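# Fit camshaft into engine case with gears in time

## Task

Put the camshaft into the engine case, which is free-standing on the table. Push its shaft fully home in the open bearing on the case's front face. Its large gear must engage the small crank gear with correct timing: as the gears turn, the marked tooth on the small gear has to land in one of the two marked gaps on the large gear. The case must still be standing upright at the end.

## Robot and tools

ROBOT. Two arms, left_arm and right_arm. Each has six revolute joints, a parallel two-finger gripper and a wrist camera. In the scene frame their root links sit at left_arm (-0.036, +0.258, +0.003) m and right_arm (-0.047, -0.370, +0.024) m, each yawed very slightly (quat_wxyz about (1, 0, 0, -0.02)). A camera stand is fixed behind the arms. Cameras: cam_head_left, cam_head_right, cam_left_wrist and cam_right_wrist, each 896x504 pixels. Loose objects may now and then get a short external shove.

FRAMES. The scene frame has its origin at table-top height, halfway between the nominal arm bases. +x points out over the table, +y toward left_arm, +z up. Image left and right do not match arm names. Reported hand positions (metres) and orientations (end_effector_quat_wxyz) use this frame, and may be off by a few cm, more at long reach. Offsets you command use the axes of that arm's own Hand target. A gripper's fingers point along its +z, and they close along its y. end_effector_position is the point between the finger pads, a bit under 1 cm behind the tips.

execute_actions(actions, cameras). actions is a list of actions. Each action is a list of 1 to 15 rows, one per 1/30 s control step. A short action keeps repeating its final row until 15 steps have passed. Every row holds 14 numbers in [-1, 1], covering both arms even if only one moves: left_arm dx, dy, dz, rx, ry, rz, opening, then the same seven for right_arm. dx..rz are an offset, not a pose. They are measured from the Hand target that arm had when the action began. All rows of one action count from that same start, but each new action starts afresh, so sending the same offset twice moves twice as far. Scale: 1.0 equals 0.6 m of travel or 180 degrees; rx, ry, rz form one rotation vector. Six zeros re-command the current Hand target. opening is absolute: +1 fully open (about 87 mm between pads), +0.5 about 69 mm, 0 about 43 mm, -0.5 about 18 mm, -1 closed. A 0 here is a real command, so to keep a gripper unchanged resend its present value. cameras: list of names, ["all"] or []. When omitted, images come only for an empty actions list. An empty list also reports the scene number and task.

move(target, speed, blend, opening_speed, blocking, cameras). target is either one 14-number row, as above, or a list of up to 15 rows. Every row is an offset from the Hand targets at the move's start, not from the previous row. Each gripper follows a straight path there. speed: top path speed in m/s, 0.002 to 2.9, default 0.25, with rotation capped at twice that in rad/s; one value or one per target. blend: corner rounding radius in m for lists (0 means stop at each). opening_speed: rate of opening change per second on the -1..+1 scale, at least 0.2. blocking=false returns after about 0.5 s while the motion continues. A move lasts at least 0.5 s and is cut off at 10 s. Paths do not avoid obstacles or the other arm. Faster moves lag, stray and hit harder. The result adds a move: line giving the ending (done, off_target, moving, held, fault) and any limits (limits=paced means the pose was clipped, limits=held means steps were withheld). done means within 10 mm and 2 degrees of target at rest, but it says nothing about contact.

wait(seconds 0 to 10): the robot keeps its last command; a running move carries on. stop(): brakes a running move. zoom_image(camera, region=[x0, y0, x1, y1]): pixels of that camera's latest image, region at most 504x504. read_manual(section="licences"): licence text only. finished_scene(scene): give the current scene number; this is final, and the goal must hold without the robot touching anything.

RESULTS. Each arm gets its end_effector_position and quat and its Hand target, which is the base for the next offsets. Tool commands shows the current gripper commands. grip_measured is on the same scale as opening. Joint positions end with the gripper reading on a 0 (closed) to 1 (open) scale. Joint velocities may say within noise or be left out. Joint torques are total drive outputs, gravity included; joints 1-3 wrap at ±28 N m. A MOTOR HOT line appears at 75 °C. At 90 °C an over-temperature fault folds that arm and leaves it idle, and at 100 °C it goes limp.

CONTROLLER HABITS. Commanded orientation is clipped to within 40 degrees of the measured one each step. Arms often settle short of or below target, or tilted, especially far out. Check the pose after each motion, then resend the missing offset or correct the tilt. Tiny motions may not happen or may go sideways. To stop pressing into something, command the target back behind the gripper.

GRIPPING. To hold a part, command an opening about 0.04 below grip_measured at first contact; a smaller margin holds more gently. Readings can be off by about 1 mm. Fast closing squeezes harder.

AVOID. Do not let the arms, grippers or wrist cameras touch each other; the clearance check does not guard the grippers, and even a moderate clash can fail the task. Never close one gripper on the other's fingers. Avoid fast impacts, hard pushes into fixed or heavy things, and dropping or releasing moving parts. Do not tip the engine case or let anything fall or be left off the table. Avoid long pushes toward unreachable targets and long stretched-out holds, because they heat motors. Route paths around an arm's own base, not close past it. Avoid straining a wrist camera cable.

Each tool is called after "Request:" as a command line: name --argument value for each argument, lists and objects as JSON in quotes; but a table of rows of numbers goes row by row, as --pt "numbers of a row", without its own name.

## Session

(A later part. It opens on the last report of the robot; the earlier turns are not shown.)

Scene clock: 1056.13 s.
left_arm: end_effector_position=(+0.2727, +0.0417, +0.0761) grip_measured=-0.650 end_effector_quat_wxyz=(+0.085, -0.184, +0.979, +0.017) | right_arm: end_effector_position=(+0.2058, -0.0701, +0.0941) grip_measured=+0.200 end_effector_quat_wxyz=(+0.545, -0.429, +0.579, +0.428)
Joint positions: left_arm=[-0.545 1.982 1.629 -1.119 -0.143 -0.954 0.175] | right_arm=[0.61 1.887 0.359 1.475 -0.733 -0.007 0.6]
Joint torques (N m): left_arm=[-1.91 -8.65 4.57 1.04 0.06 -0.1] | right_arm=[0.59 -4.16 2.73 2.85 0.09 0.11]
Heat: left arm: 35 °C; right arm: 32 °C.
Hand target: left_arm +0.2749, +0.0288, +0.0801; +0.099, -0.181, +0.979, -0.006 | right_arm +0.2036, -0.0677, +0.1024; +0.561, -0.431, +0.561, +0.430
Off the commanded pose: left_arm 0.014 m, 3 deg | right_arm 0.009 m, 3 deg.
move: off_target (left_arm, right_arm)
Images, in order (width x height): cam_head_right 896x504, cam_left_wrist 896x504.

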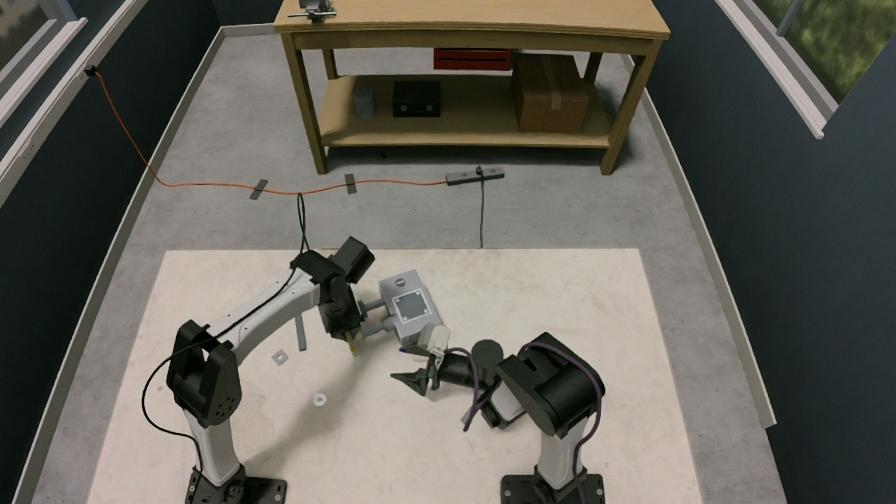

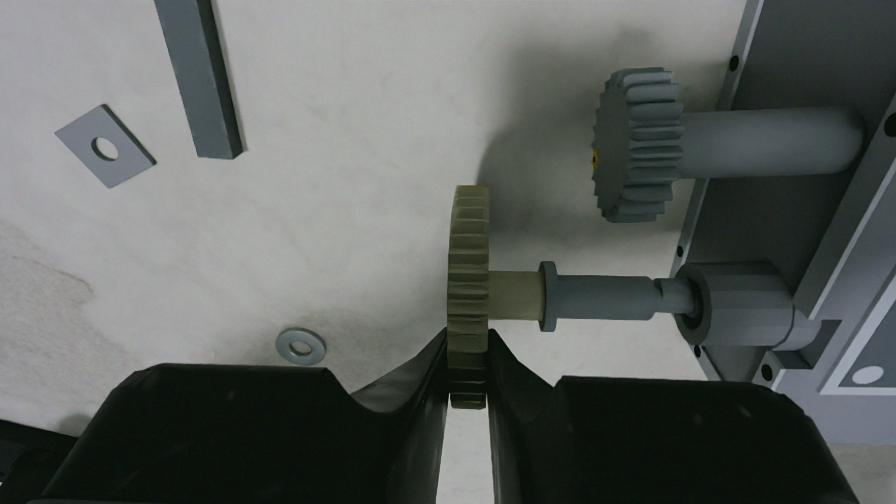

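Request:
move --target '[0.002,0.0,-0.008,0,0,0,-0.75,0,0,0,0,0,0,0.2]' --speed 0.05 --cameras '["cam_head_right","cam_left_wrist"]'

Request:
zoom_image --camera "cam_left_wrist" --region '[540, 200, 816, 400]'

Request:
zoom_image --camera "cam_head_right" --region '[340, 290, 410, 360]'

Scene clock: 1064.93 s.
left_arm: end_effector_position=(+0.2726, +0.0414, +0.0761) grip_measured=-0.650 end_effector_quat_wxyz=(+0.087, -0.185, +0.979, +0.018) | right_arm: end_effector_position=(+0.2058, -0.0701, +0.0941) grip_measured=+0.200 end_effector_quat_wxyz=(+0.545, -0.429, +0.579, +0.428)
Joint positions: left_arm=[-0.548 1.982 1.629 -1.119 -0.148 -0.958 0.175] | right_arm=[0.61 1.887 0.359 1.475 -0.733 -0.007 0.6]
Joint torques (N m): left_arm=[-2 -9.2 5.19 0.9 0.11 -0.09] | right_arm=[0.62 -4.26 2.7 2.85 0.08 0.11]
Heat: left arm: 36 °C; right arm: 33 °C.
Hand target: left_arm +0.2729, +0.0282, +0.0845; +0.099, -0.181, +0.979, -0.005 | right_arm +0.2036, -0.0677, +0.1024; +0.561, -0.431, +0.561, +0.430
Off the commanded pose: left_arm 0.016 m, 3 deg | right_arm 0.009 m, 3 deg.
move: off_target (left_arm, right_arm)
Images, in order (width x height): cam_head_right 896x504, cam_left_wrist 896x504.

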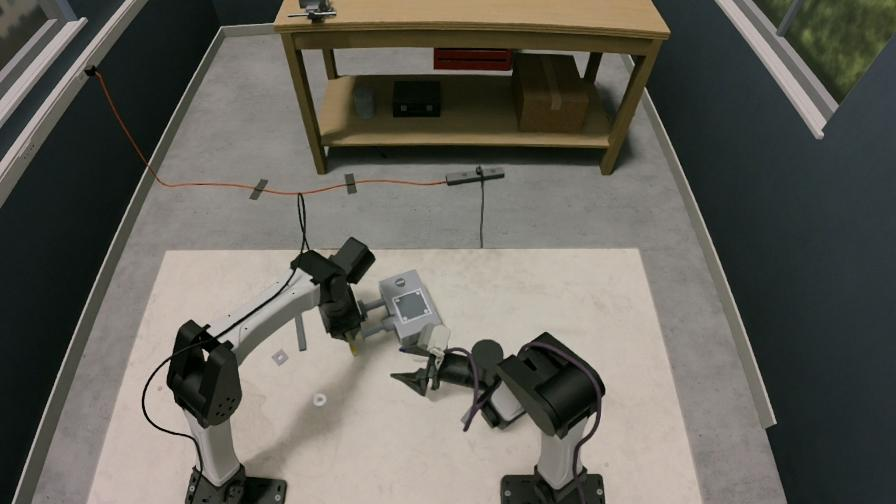

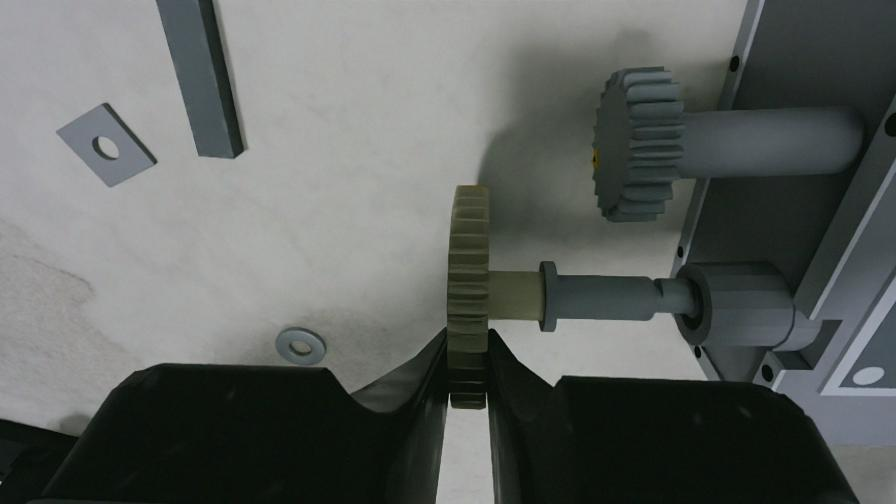

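Scaled by 1.826 from the camera's 896x504 image, which has a finer 1280x720 frame.

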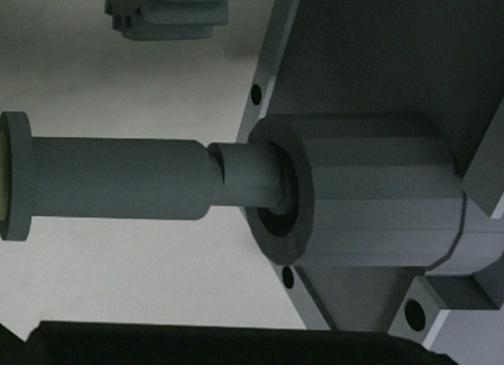

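Scaled by 7.200 from the camera's 896x504 image, which has a finer 1280x720 frame.

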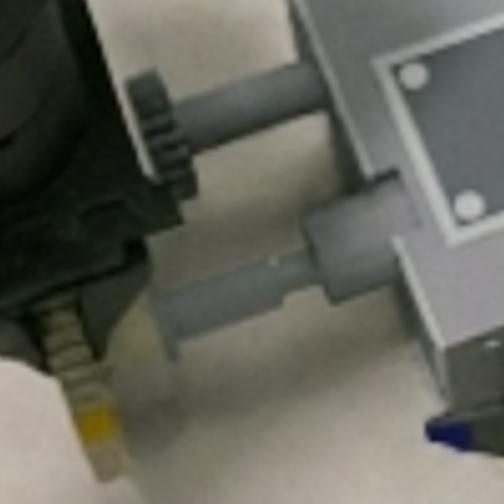

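Request:
move --target '[0.001,0.0,-0.008,0,0,0,-0.75,0,0,0,0,0,0,0.2]' --speed 0.05 --cameras '["cam_head_right","cam_left_wrist"]'

Request:
zoom_image --camera "cam_left_wrist" --region '[540, 200, 816, 400]'

Request:
zoom_image --camera "cam_head_right" --region '[340, 290, 410, 360]'

Scene clock: 1070.10 s.
left_arm: end_effector_position=(+0.2722, +0.0411, +0.0766) grip_measured=-0.650 end_effector_quat_wxyz=(+0.088, -0.186, +0.978, +0.020) | right_arm: end_effector_position=(+0.2058, -0.0701, +0.0941) grip_measured=+0.200 end_effector_quat_wxyz=(+0.545, -0.429, +0.579, +0.428)
Joint positions: left_arm=[-0.551 1.98 1.629 -1.121 -0.152 -0.963 0.175] | right_arm=[0.61 1.887 0.359 1.475 -0.733 -0.007 0.6]
Joint torques (N m): left_arm=[-1.99 -9.55 5.98 0.77 0.13 -0.08] | right_arm=[0.59 -4.21 2.76 2.85 0.07 0.08]
Heat: left arm: 36 °C; right arm: 33 °C.
Hand target: left_arm +0.2714, +0.0279, +0.0892; +0.099, -0.181, +0.979, -0.006 | right_arm +0.2036, -0.0677, +0.1024; +0.561, -0.431, +0.561, +0.430
Off the commanded pose: left_arm 0.018 m, 3 deg | right_arm 0.009 m, 3 deg.
move: off_target (left_arm, right_arm)
Images, in order (width x height): cam_head_right 896x504, cam_left_wrist 896x504.

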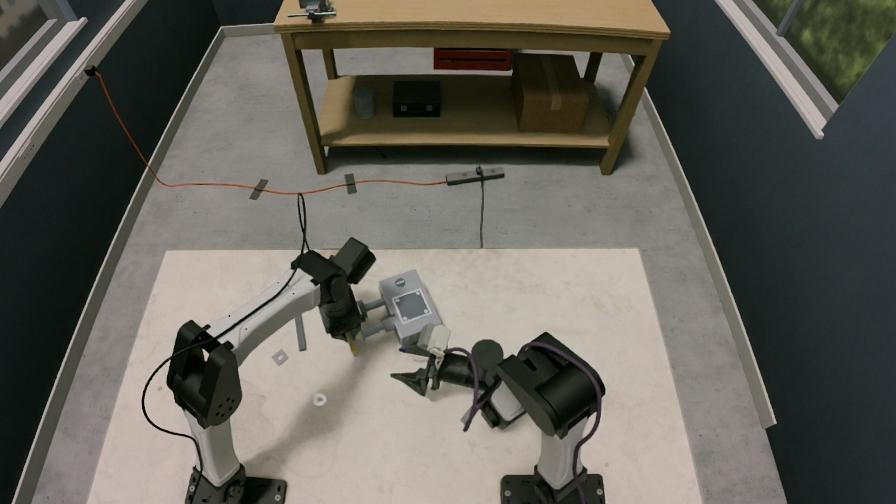

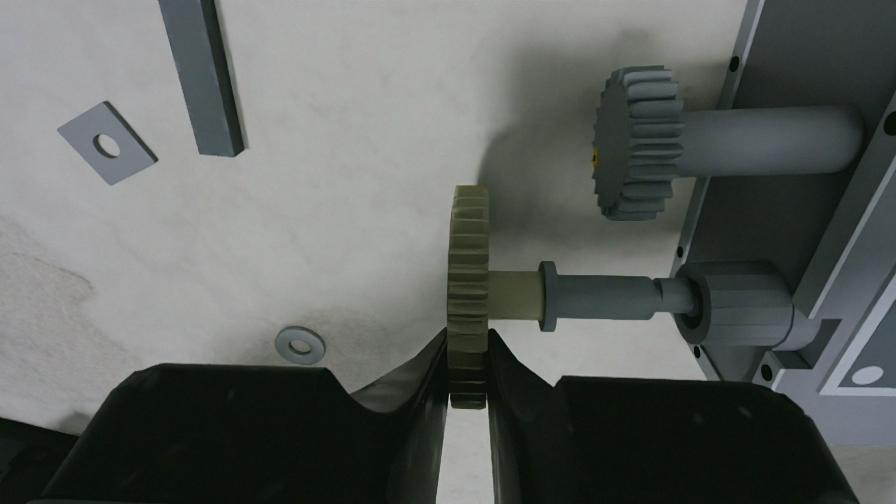

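Scaled by 1.826 from the camera's 896x504 image, which has a finer 1280x720 frame.

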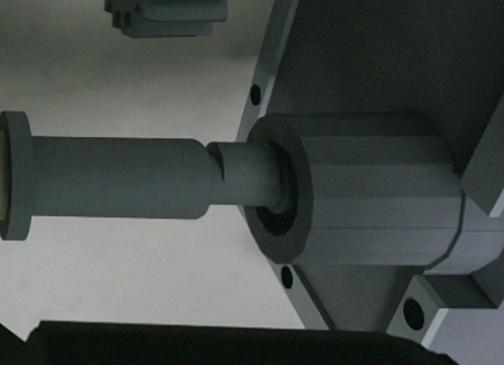

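Scaled by 7.200 from the camera's 896x504 image, which has a finer 1280x720 frame.

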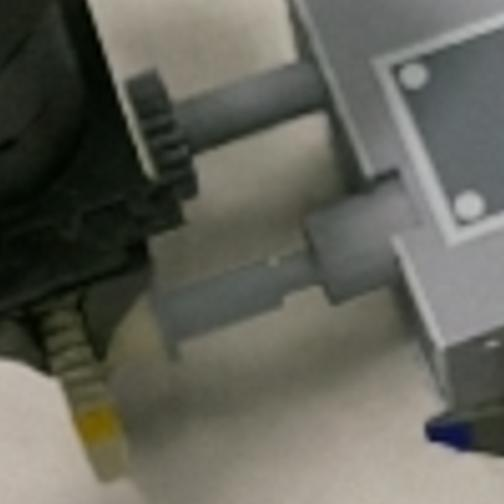

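Request:
move --target '[0.001,0.0,-0.006,0,0,0,-0.75,0,0,0,0,0,0,0.2]' --speed 0.05 --cameras '["cam_head_right","cam_left_wrist"]'

Request:
zoom_image --camera "cam_left_wrist" --region '[540, 200, 816, 400]'

Request:
zoom_image --camera "cam_head_right" --region '[340, 290, 410, 360]'

Scene clock: 1077.00 s.
left_arm: end_effector_position=(+0.2717, +0.0410, +0.0768) grip_measured=-0.650 end_effector_quat_wxyz=(+0.089, -0.187, +0.978, +0.021) | right_arm: end_effector_position=(+0.2058, -0.0701, +0.0941) grip_measured=+0.200 end_effector_quat_wxyz=(+0.545, -0.429, +0.579, +0.428)
Joint positions: left_arm=[-0.553 1.979 1.629 -1.122 -0.156 -0.968 0.175] | right_arm=[0.61 1.887 0.359 1.475 -0.733 -0.007 0.6]
Joint torques (N m): left_arm=[-2 -9.83 6.54 0.66 0.16 -0.03] | right_arm=[0.64 -4.29 2.76 2.84 0.07 0.08]
Heat: left arm: 36 °C; right arm: 33 °C.
Hand target: left_arm +0.2702, +0.0276, +0.0926; +0.099, -0.181, +0.979, -0.006 | right_arm +0.2036, -0.0677, +0.1024; +0.561, -0.431, +0.561, +0.430
Off the commanded pose: left_arm 0.021 m, 3 deg | right_arm 0.009 m, 3 deg.
move: off_target (left_arm, right_arm)
Images, in order (width x height): cam_head_right 896x504, cam_left_wrist 896x504.

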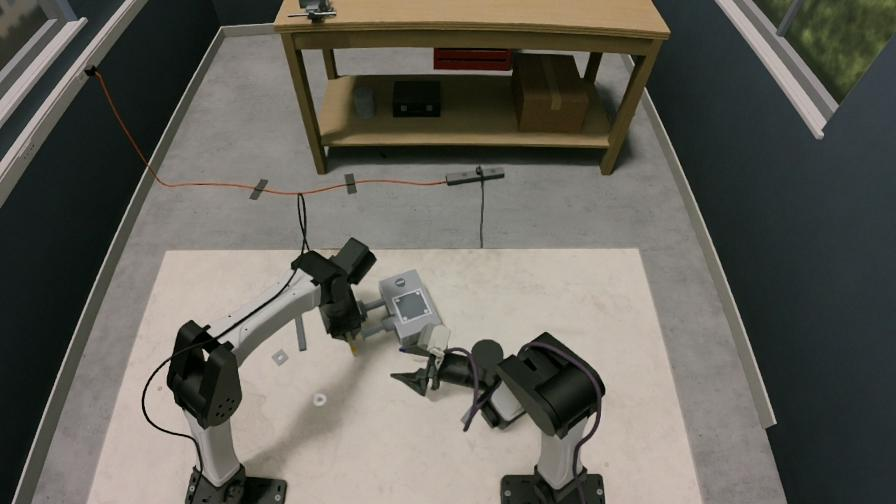

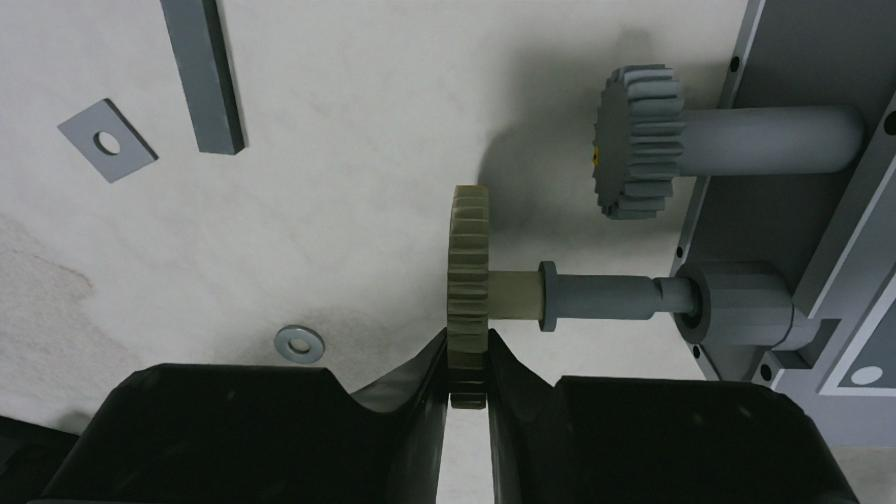

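Scaled by 1.826 from the camera's 896x504 image, which has a finer 1280x720 frame.

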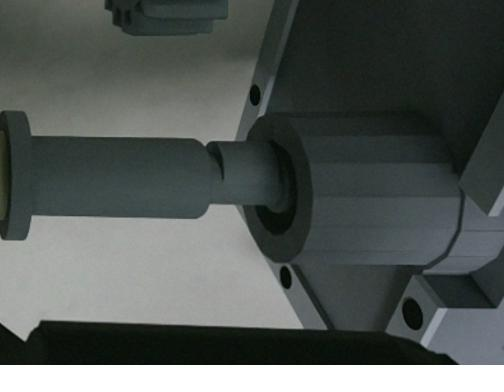

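Scaled by 7.200 from the camera's 896x504 image, which has a finer 1280x720 frame.

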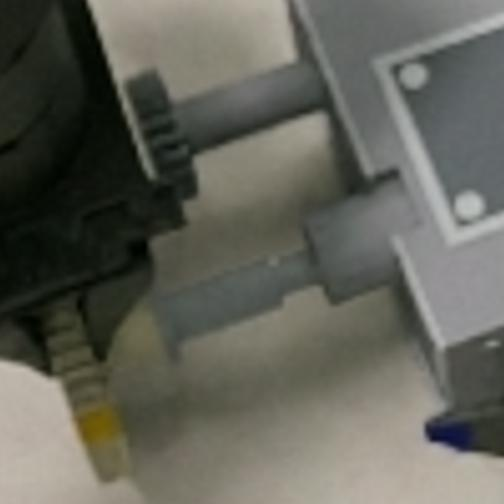

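Request:
move --target '[0.0,0.008,0.002,0,0,0.016,-0.75,0,0,0,0,0,0,0.2]' --speed 0.05 --cameras '["cam_head_right","cam_left_wrist"]'

Request:
zoom_image --camera "cam_left_wrist" --region '[540, 200, 816, 400]'

Request:
zoom_image --camera "cam_head_right" --region '[340, 290, 410, 360]'

Scene clock: 1091.73 s.
left_arm: end_effector_position=(+0.2725, +0.0411, +0.0778) grip_measured=-0.650 end_effector_quat_wxyz=(+0.092, -0.171, +0.981, +0.019) | right_arm: end_effector_position=(+0.2058, -0.0701, +0.0941) grip_measured=+0.200 end_effector_quat_wxyz=(+0.545, -0.429, +0.579, +0.428)
Joint positions: left_arm=[-0.554 1.977 1.629 -1.116 -0.156 -0.936 0.175] | right_arm=[0.61 1.887 0.359 1.475 -0.733 -0.007 0.6]
Joint torques (N m): left_arm=[-1.62 -10.17 5.27 0.7 0.17 0.15] | right_arm=[0.59 -4.23 2.66 2.82 0.11 0.08]
Heat: left arm: 36 °C; right arm: 34 °C.
Hand target: left_arm +0.2687, +0.0321, +0.0911; +0.099, -0.156, +0.983, -0.003 | right_arm +0.2036, -0.0677, +0.1024; +0.561, -0.431, +0.561, +0.430
Off the commanded pose: left_arm 0.017 m, 3 deg | right_arm 0.009 m, 3 deg.
move: off_target (left_arm, right_arm)
Images, in order (width x height): cam_head_right 896x504, cam_left_wrist 896x504.

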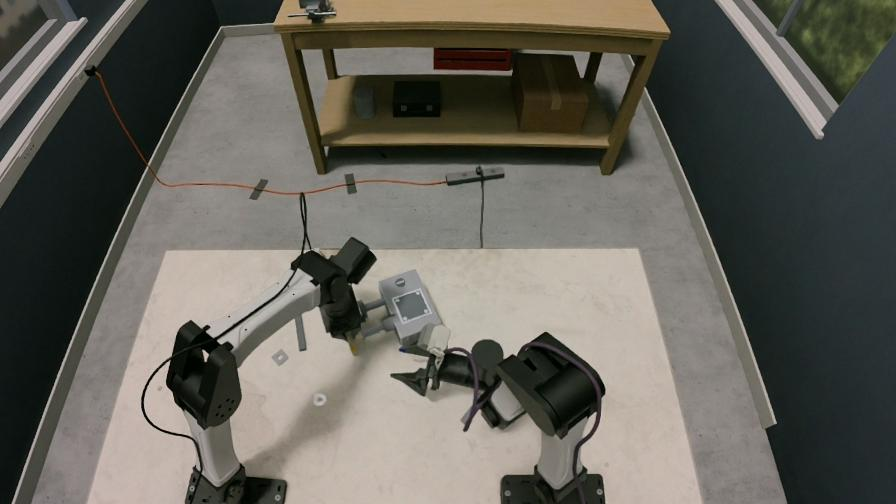

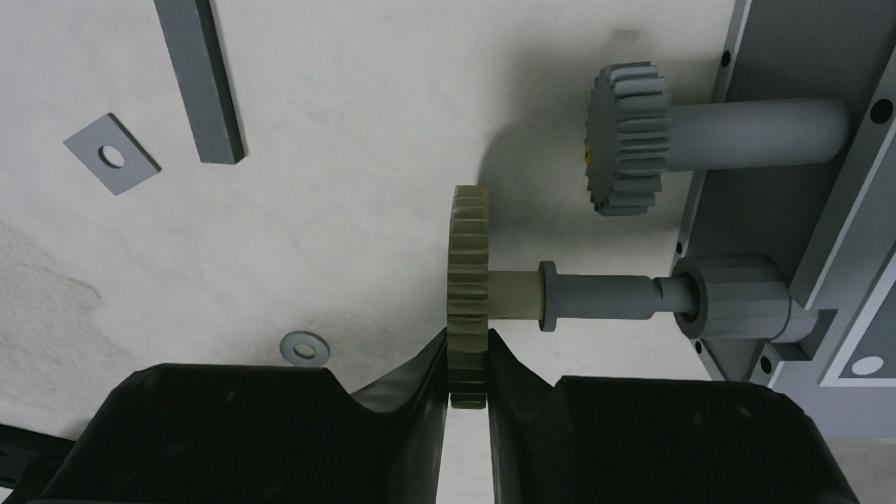

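Scaled by 1.826 from the camera's 896x504 image, which has a finer 1280x720 frame.

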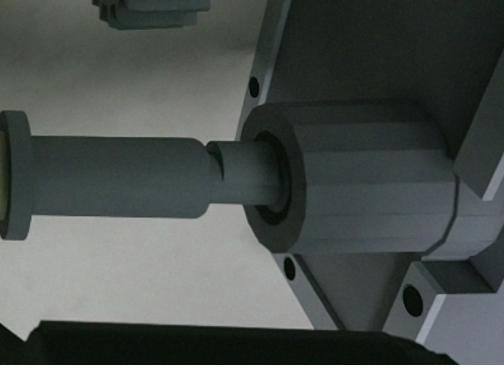

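Scaled by 7.200 from the camera's 896x504 image, which has a finer 1280x720 frame.

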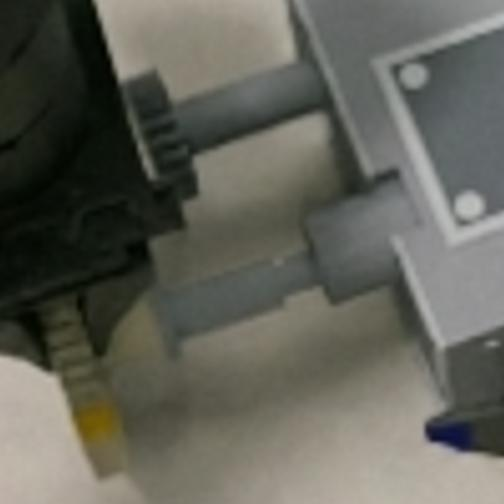

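Request:
move --target '[0.002,-0.02,0.001,0,0,0,-0.75,0,0,0,0,0,0,0.2]' --speed 0.05 --cameras '["cam_head_right","cam_left_wrist"]'

Request:
zoom_image --camera "cam_left_wrist" --region '[540, 200, 816, 400]'

Request:
zoom_image --camera "cam_head_right" --region '[340, 290, 410, 360]'

Scene clock: 1098.53 s.
left_arm: end_effector_position=(+0.2742, +0.0360, +0.0816) grip_measured=-0.649 end_effector_quat_wxyz=(+0.104, -0.166, +0.980, +0.020) | right_arm: end_effector_position=(+0.2058, -0.0701, +0.0941) grip_measured=+0.200 end_effector_quat_wxyz=(+0.545, -0.429, +0.579, +0.428)
Joint positions: left_arm=[-0.571 1.977 1.644 -1.116 -0.174 -0.94 0.176] | right_arm=[0.61 1.887 0.359 1.475 -0.733 -0.007 0.6]
Joint torques (N m): left_arm=[-1.95 -7.49 8.12 0.57 0.32 0.01] | right_arm=[0.55 -4.16 2.71 2.85 0.07 0.08]
Heat: left arm: 37 °C; right arm: 34 °C.
Hand target: left_arm +0.2714, +0.0203, +0.0908; +0.099, -0.156, +0.983, -0.003 | right_arm +0.2036, -0.0677, +0.1024; +0.561, -0.431, +0.561, +0.430
Off the commanded pose: left_arm 0.018 m, 3 deg | right_arm 0.009 m, 3 deg.
move: off_target (left_arm, right_arm)
Images, in order (width x height): cam_head_right 896x504, cam_left_wrist 896x504.

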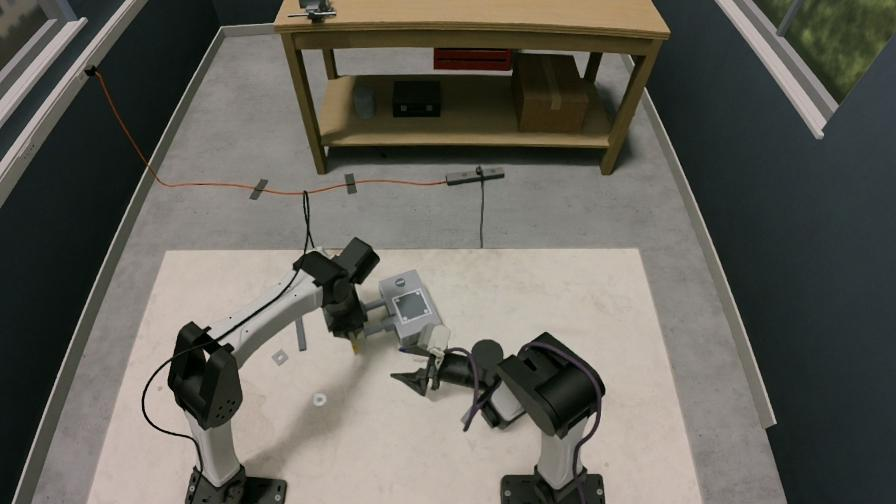

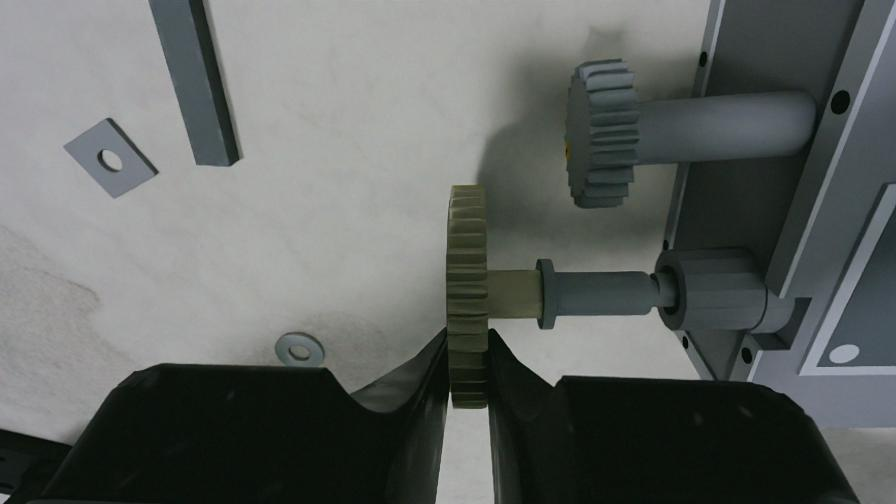

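Scaled by 1.826 from the camera's 896x504 image, which has a finer 1280x720 frame.

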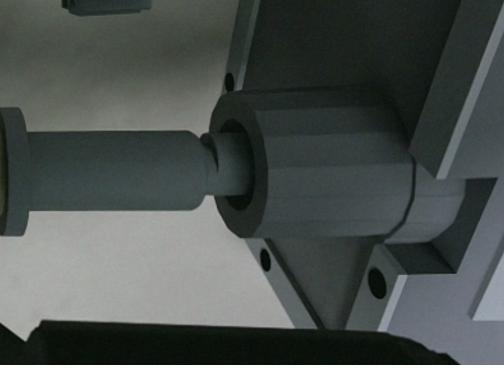

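Scaled by 7.200 from the camera's 896x504 image, which has a finer 1280x720 frame.

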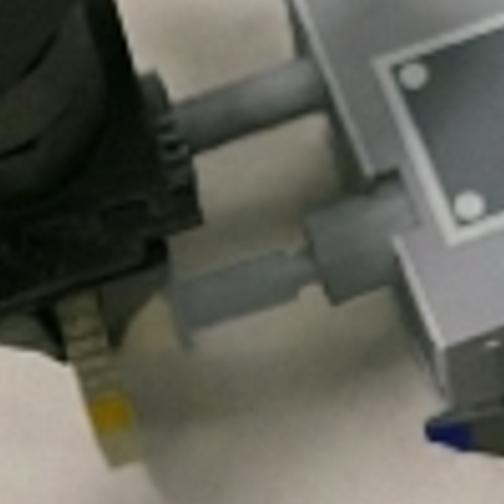

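Request:
move --target '[0.0,-0.013,0.002,0,0,0,-0.75,0,0,0,0,0,0,0.2]' --speed 0.05 --cameras '["cam_head_right","cam_left_wrist"]'

Request:
zoom_image --camera "cam_left_wrist" --region '[540, 200, 816, 400]'

Request:
zoom_image --camera "cam_head_right" --region '[340, 290, 410, 360]'

Scene clock: 1109.90 s.
left_arm: end_effector_position=(+0.2779, +0.0281, +0.0815) grip_measured=-0.649 end_effector_quat_wxyz=(+0.106, -0.165, +0.980, +0.018) | right_arm: end_effector_position=(+0.2058, -0.0701, +0.0941) grip_measured=+0.200 end_effector_quat_wxyz=(+0.545, -0.429, +0.579, +0.428)
Joint positions: left_arm=[-0.582 2.002 1.68 -1.123 -0.176 -0.949 0.176] | right_arm=[0.61 1.887 0.359 1.475 -0.733 -0.007 0.6]
Joint torques (N m): left_arm=[-1.94 -7.54 8.02 0.56 0.32 0] | right_arm=[0.58 -4.22 2.69 2.87 0.07 0.1]
Heat: left arm: 37 °C; right arm: 34 °C.
Hand target: left_arm +0.2740, +0.0128, +0.0899; +0.099, -0.156, +0.983, -0.003 | right_arm +0.2036, -0.0677, +0.1024; +0.561, -0.431, +0.561, +0.430
Off the commanded pose: left_arm 0.018 m, 3 deg | right_arm 0.009 m, 3 deg.
move: off_target (left_arm, right_arm)
Images, in order (width x height): cam_head_right 896x504, cam_left_wrist 896x504.

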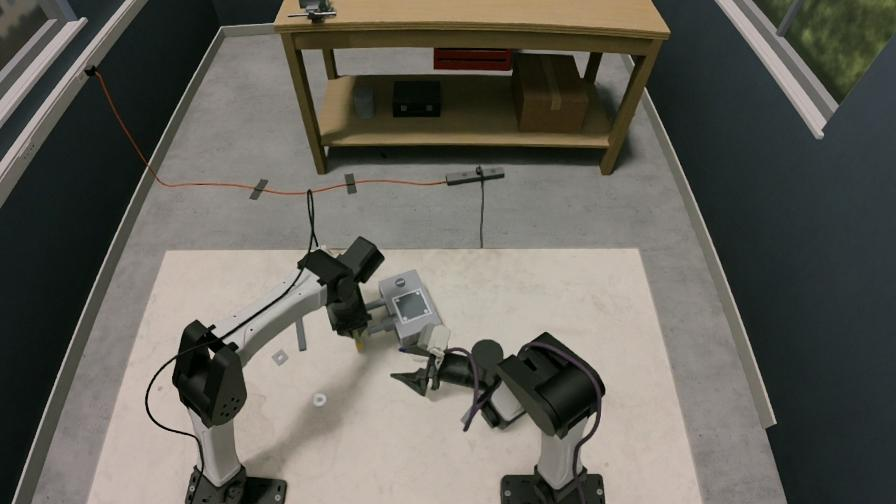

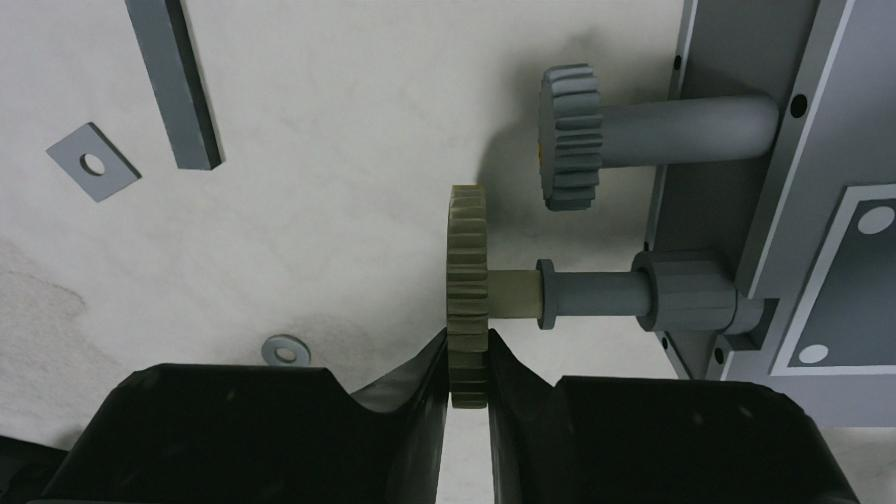

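Scaled by 1.826 from the camera's 896x504 image, which has a finer 1280x720 frame.

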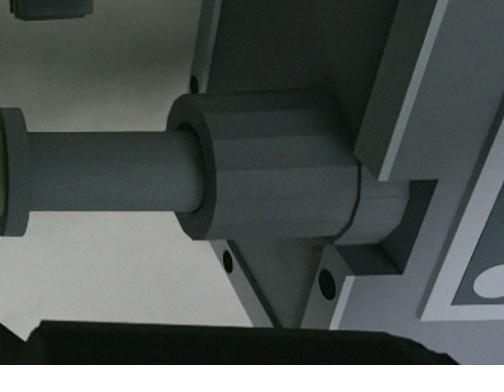

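Scaled by 7.200 from the camera's 896x504 image, which has a finer 1280x720 frame.

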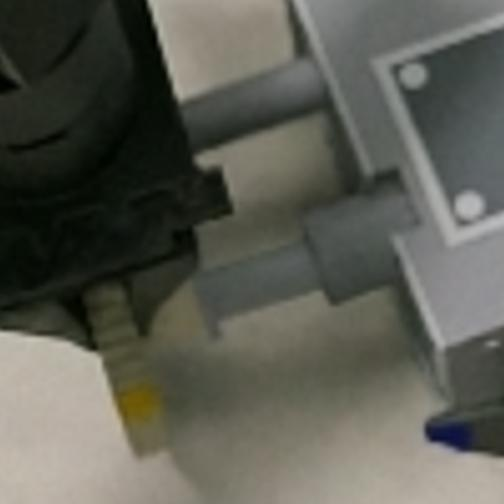

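Request:
move --target '[0.0,-0.017,0.001,0,0,0,-0.75,0,0,0,0,0,0,0.2]' --speed 0.05 --cameras '["cam_head_right","cam_left_wrist"]'

Request:
zoom_image --camera "cam_left_wrist" --region '[430, 30, 706, 350]'

Request:
zoom_image --camera "cam_head_right" --region '[340, 290, 410, 360]'

Scene clock: 1122.13 s.
left_arm: end_effector_position=(+0.2783, +0.0273, +0.0831) grip_measured=-0.649 end_effector_quat_wxyz=(+0.103, -0.164, +0.981, +0.032) | right_arm: end_effector_position=(+0.2058, -0.0701, +0.0941) grip_measured=+0.200 end_effector_quat_wxyz=(+0.545, -0.429, +0.579, +0.428)
Joint positions: left_arm=[-0.59 2.032 1.73 -1.171 -0.192 -0.955 0.176] | right_arm=[0.61 1.887 0.359 1.475 -0.733 -0.007 0.6]
Joint torques (N m): left_arm=[-2.43 -7.39 8.02 0.78 0.46 -0.05] | right_arm=[0.65 -4.18 2.74 2.84 0.11 0.09]
Heat: left arm: 36 °C; right arm: 35 °C.
Hand target: left_arm +0.2773, +0.0032, +0.0896; +0.099, -0.156, +0.983, -0.003 | right_arm +0.2036, -0.0677, +0.1024; +0.561, -0.431, +0.561, +0.430
Off the commanded pose: left_arm 0.025 m, 4 deg | right_arm 0.009 m, 3 deg.
move: off_target (left_arm, right_arm)
Images, in order (width x height): cam_head_right 896x504, cam_left_wrist 896x504.

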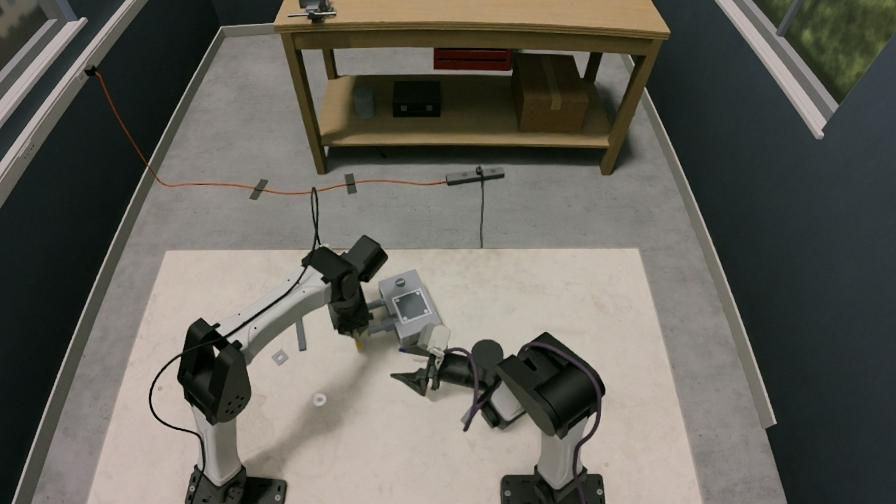

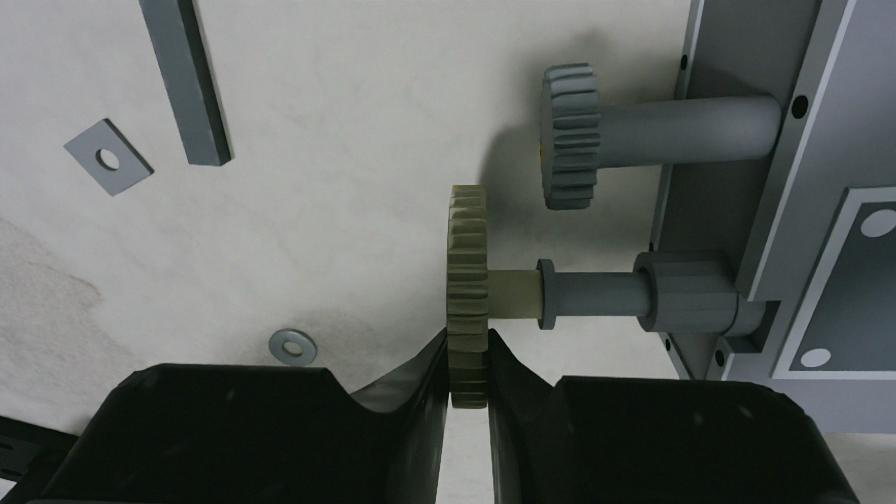

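Scaled by 1.575 from the camera's 896x504 image, which has a finer 1280x720 frame.

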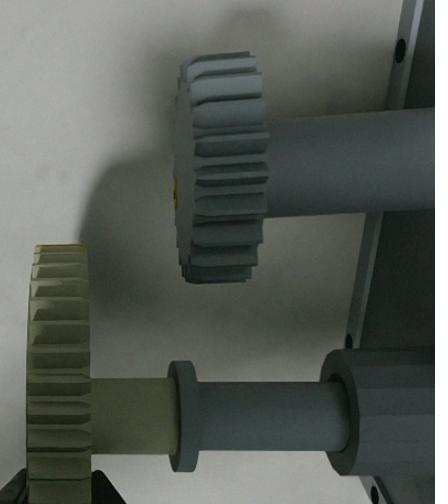

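Scaled by 7.200 from the camera's 896x504 image, which has a finer 1280x720 frame.

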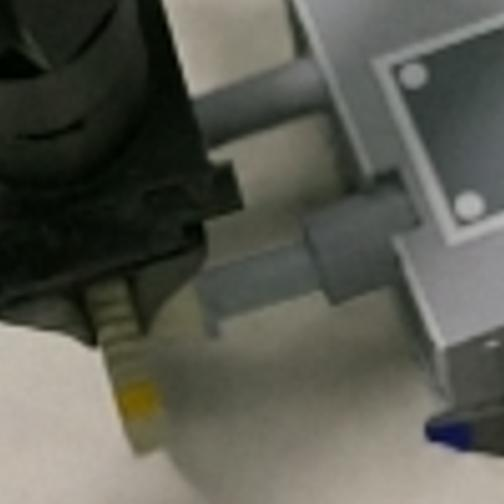

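Request:
move --pt "0.0 0.02 0.0 0.011 0 0.0 -0.75 0 0 0 0 0 0 0.2" --pt "0.0 0.0 0.0 0.015 0 -0.004 -0.75 0 0 0 0 0 0 0.2" --speed 0.05 --cameras '["cam_head_right","cam_left_wrist"]'

Request:
zoom_image --camera "cam_left_wrist" --region '[430, 30, 706, 350]'

Request:
zoom_image --camera "cam_head_right" --region '[340, 290, 410, 360]'

Scene clock: 1145.43 s.
left_arm: end_effector_position=(+0.2768, +0.0287, +0.0787) grip_measured=-0.650 end_effector_quat_wxyz=(+0.105, -0.166, +0.980, +0.022) | right_arm: end_effector_position=(+0.2059, -0.0701, +0.0942) grip_measured=+0.200 end_effector_quat_wxyz=(+0.546, -0.429, +0.579, +0.428)
Joint positions: left_arm=[-0.585 2.005 1.673 -1.121 -0.18 -0.952 0.175] | right_arm=[0.61 1.887 0.359 1.476 -0.733 -0.007 0.6]
Joint torques (N m): left_arm=[-1.87 -8.31 7.57 0.95 0.64 -0.06] | right_arm=[0.58 -4.21 2.81 2.84 0.08 0.09]
Heat: left arm: 36 °C; right arm: 36 °C.
Hand target: left_arm +0.2773, +0.0033, +0.0896; +0.103, -0.160, +0.981, -0.027 | right_arm +0.2036, -0.0677, +0.1025; +0.561, -0.431, +0.561, +0.430
Off the commanded pose: left_arm 0.028 m, 6 deg | right_arm 0.009 m, 3 deg.
move: off_target (left_arm, right_arm)
Images, in order (width x height): cam_head_right 896x504, cam_left_wrist 896x504.

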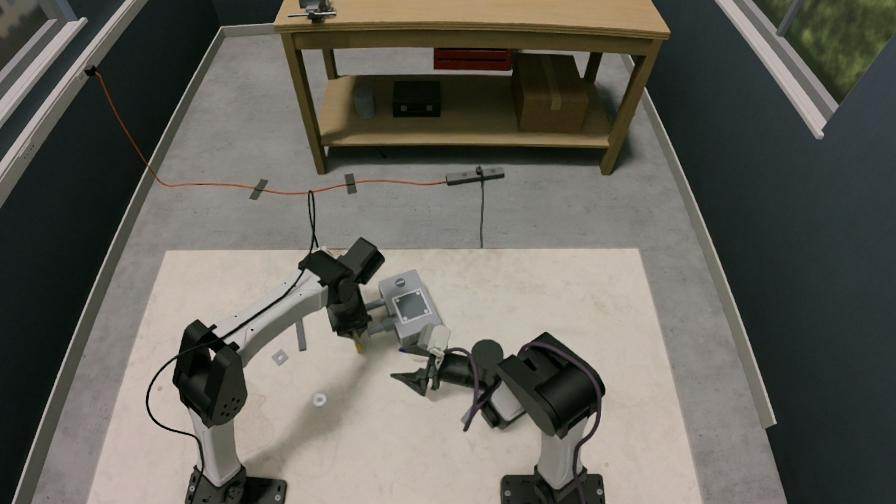

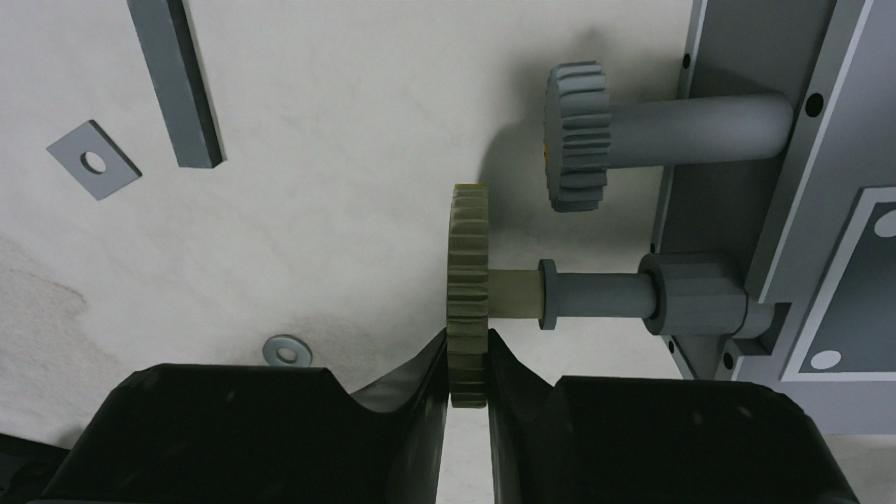

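Scaled by 1.575 from the camera's 896x504 image, which has a finer 1280x720 frame.

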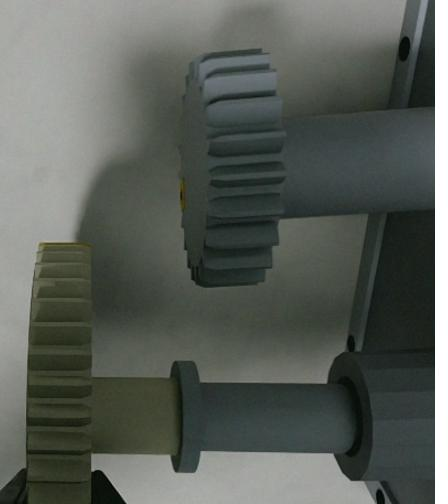

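Scaled by 7.200 from the camera's 896x504 image, which has a finer 1280x720 frame.

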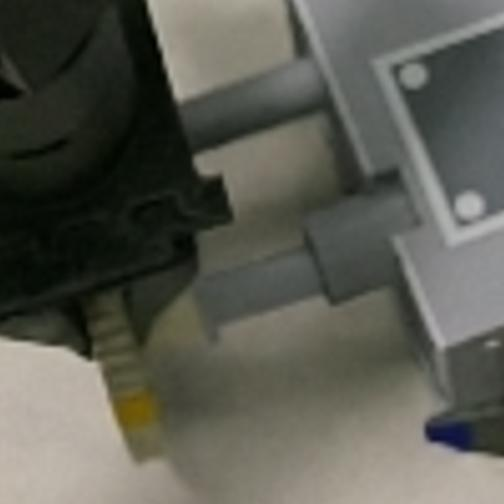

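Request:
move --target '[0.004,0.018,0.0,0.013,0,-0.012,-0.75,0,0,0,0,0,0,0.2]' --speed 0.05 --cameras '["cam_head_right","cam_head_left","cam_left_wrist"]'

Request:
zoom_image --camera "cam_left_wrist" --region '[430, 30, 706, 350]'

Request:
zoom_image --camera "cam_head_right" --region '[340, 290, 410, 360]'

Request:
zoom_image --camera "cam_head_left" --region '[330, 290, 400, 360]'

Scene clock: 1154.60 s.
left_arm: end_effector_position=(+0.2741, +0.0293, +0.0749) grip_measured=-0.650 end_effector_quat_wxyz=(+0.108, -0.181, +0.977, -0.001) | right_arm: end_effector_position=(+0.2059, -0.0701, +0.0942) grip_measured=+0.200 end_effector_quat_wxyz=(+0.546, -0.429, +0.579, +0.428)
Joint positions: left_arm=[-0.574 1.958 1.589 -1.047 -0.153 -0.972 0.175] | right_arm=[0.61 1.887 0.359 1.476 -0.733 -0.007 0.6]
Joint torques (N m): left_arm=[-0.88 -10.14 4.9 1.05 0.65 0.02] | right_arm=[0.59 -4.18 2.74 2.84 0.11 0.09]
Heat: left arm: 37 °C; right arm: 36 °C.
Hand target: left_arm +0.2718, +0.0127, +0.0883; +0.106, -0.176, +0.977, -0.049 | right_arm +0.2036, -0.0677, +0.1025; +0.561, -0.431, +0.561, +0.430
Off the commanded pose: left_arm 0.021 m, 5 deg | right_arm 0.009 m, 3 deg.
move: off_target (left_arm, right_arm)
Images, in order (width x height): cam_head_left 896x504, cam_head_right 896x504, cam_left_wrist 896x504.

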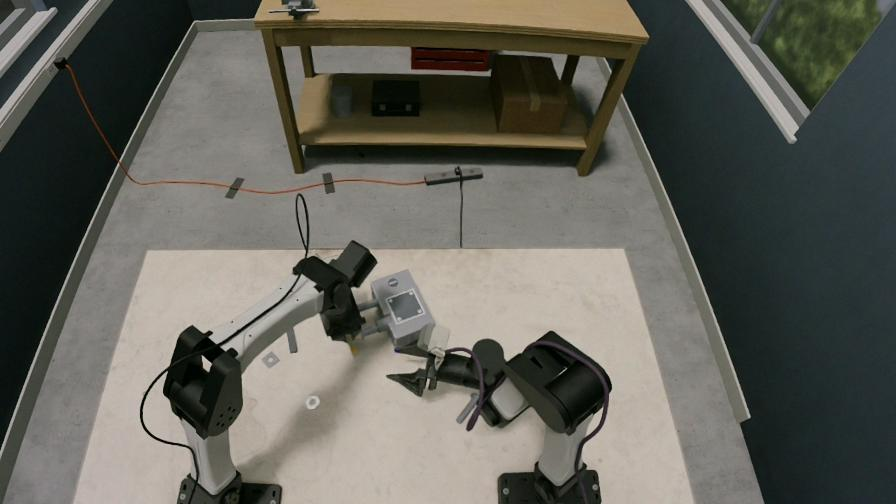

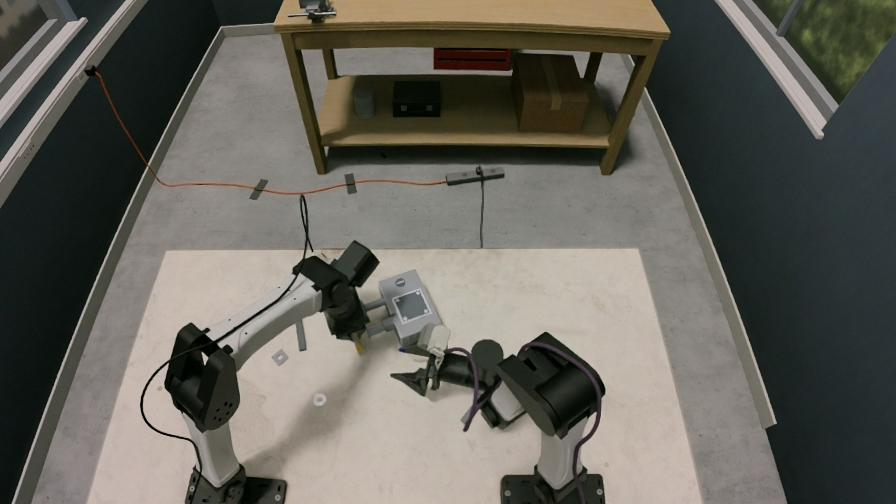

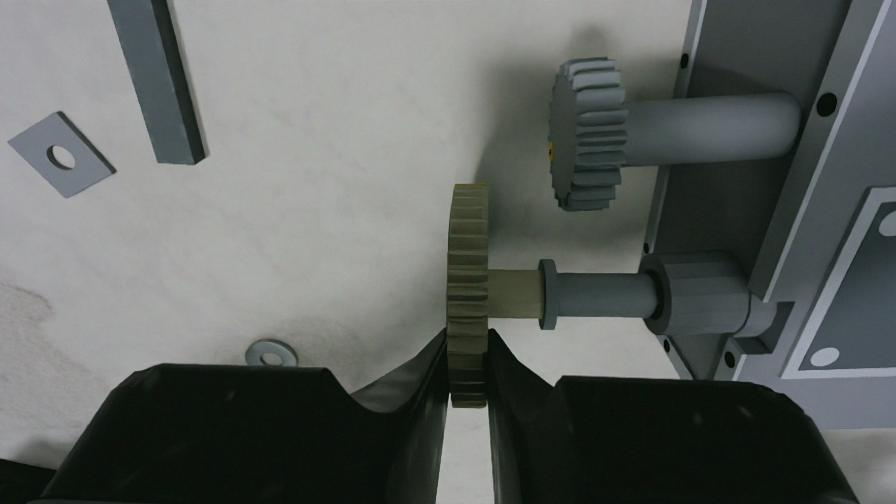

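Scaled by 1.575 from the camera's 896x504 image, which has a finer 1280x720 frame.

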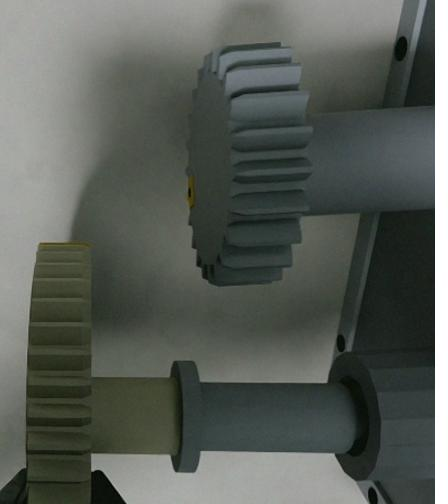

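Scaled by 7.200 from the camera's 896x504 image, which has a finer 1280x720 frame.

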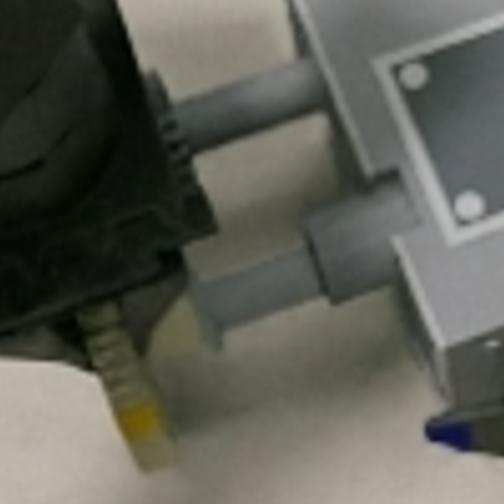

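Scaled by 7.200 from the camera's 896x504 image, which has a finer 1280x720 frame.

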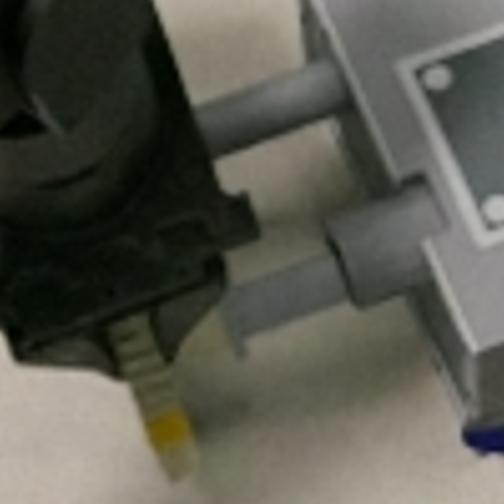

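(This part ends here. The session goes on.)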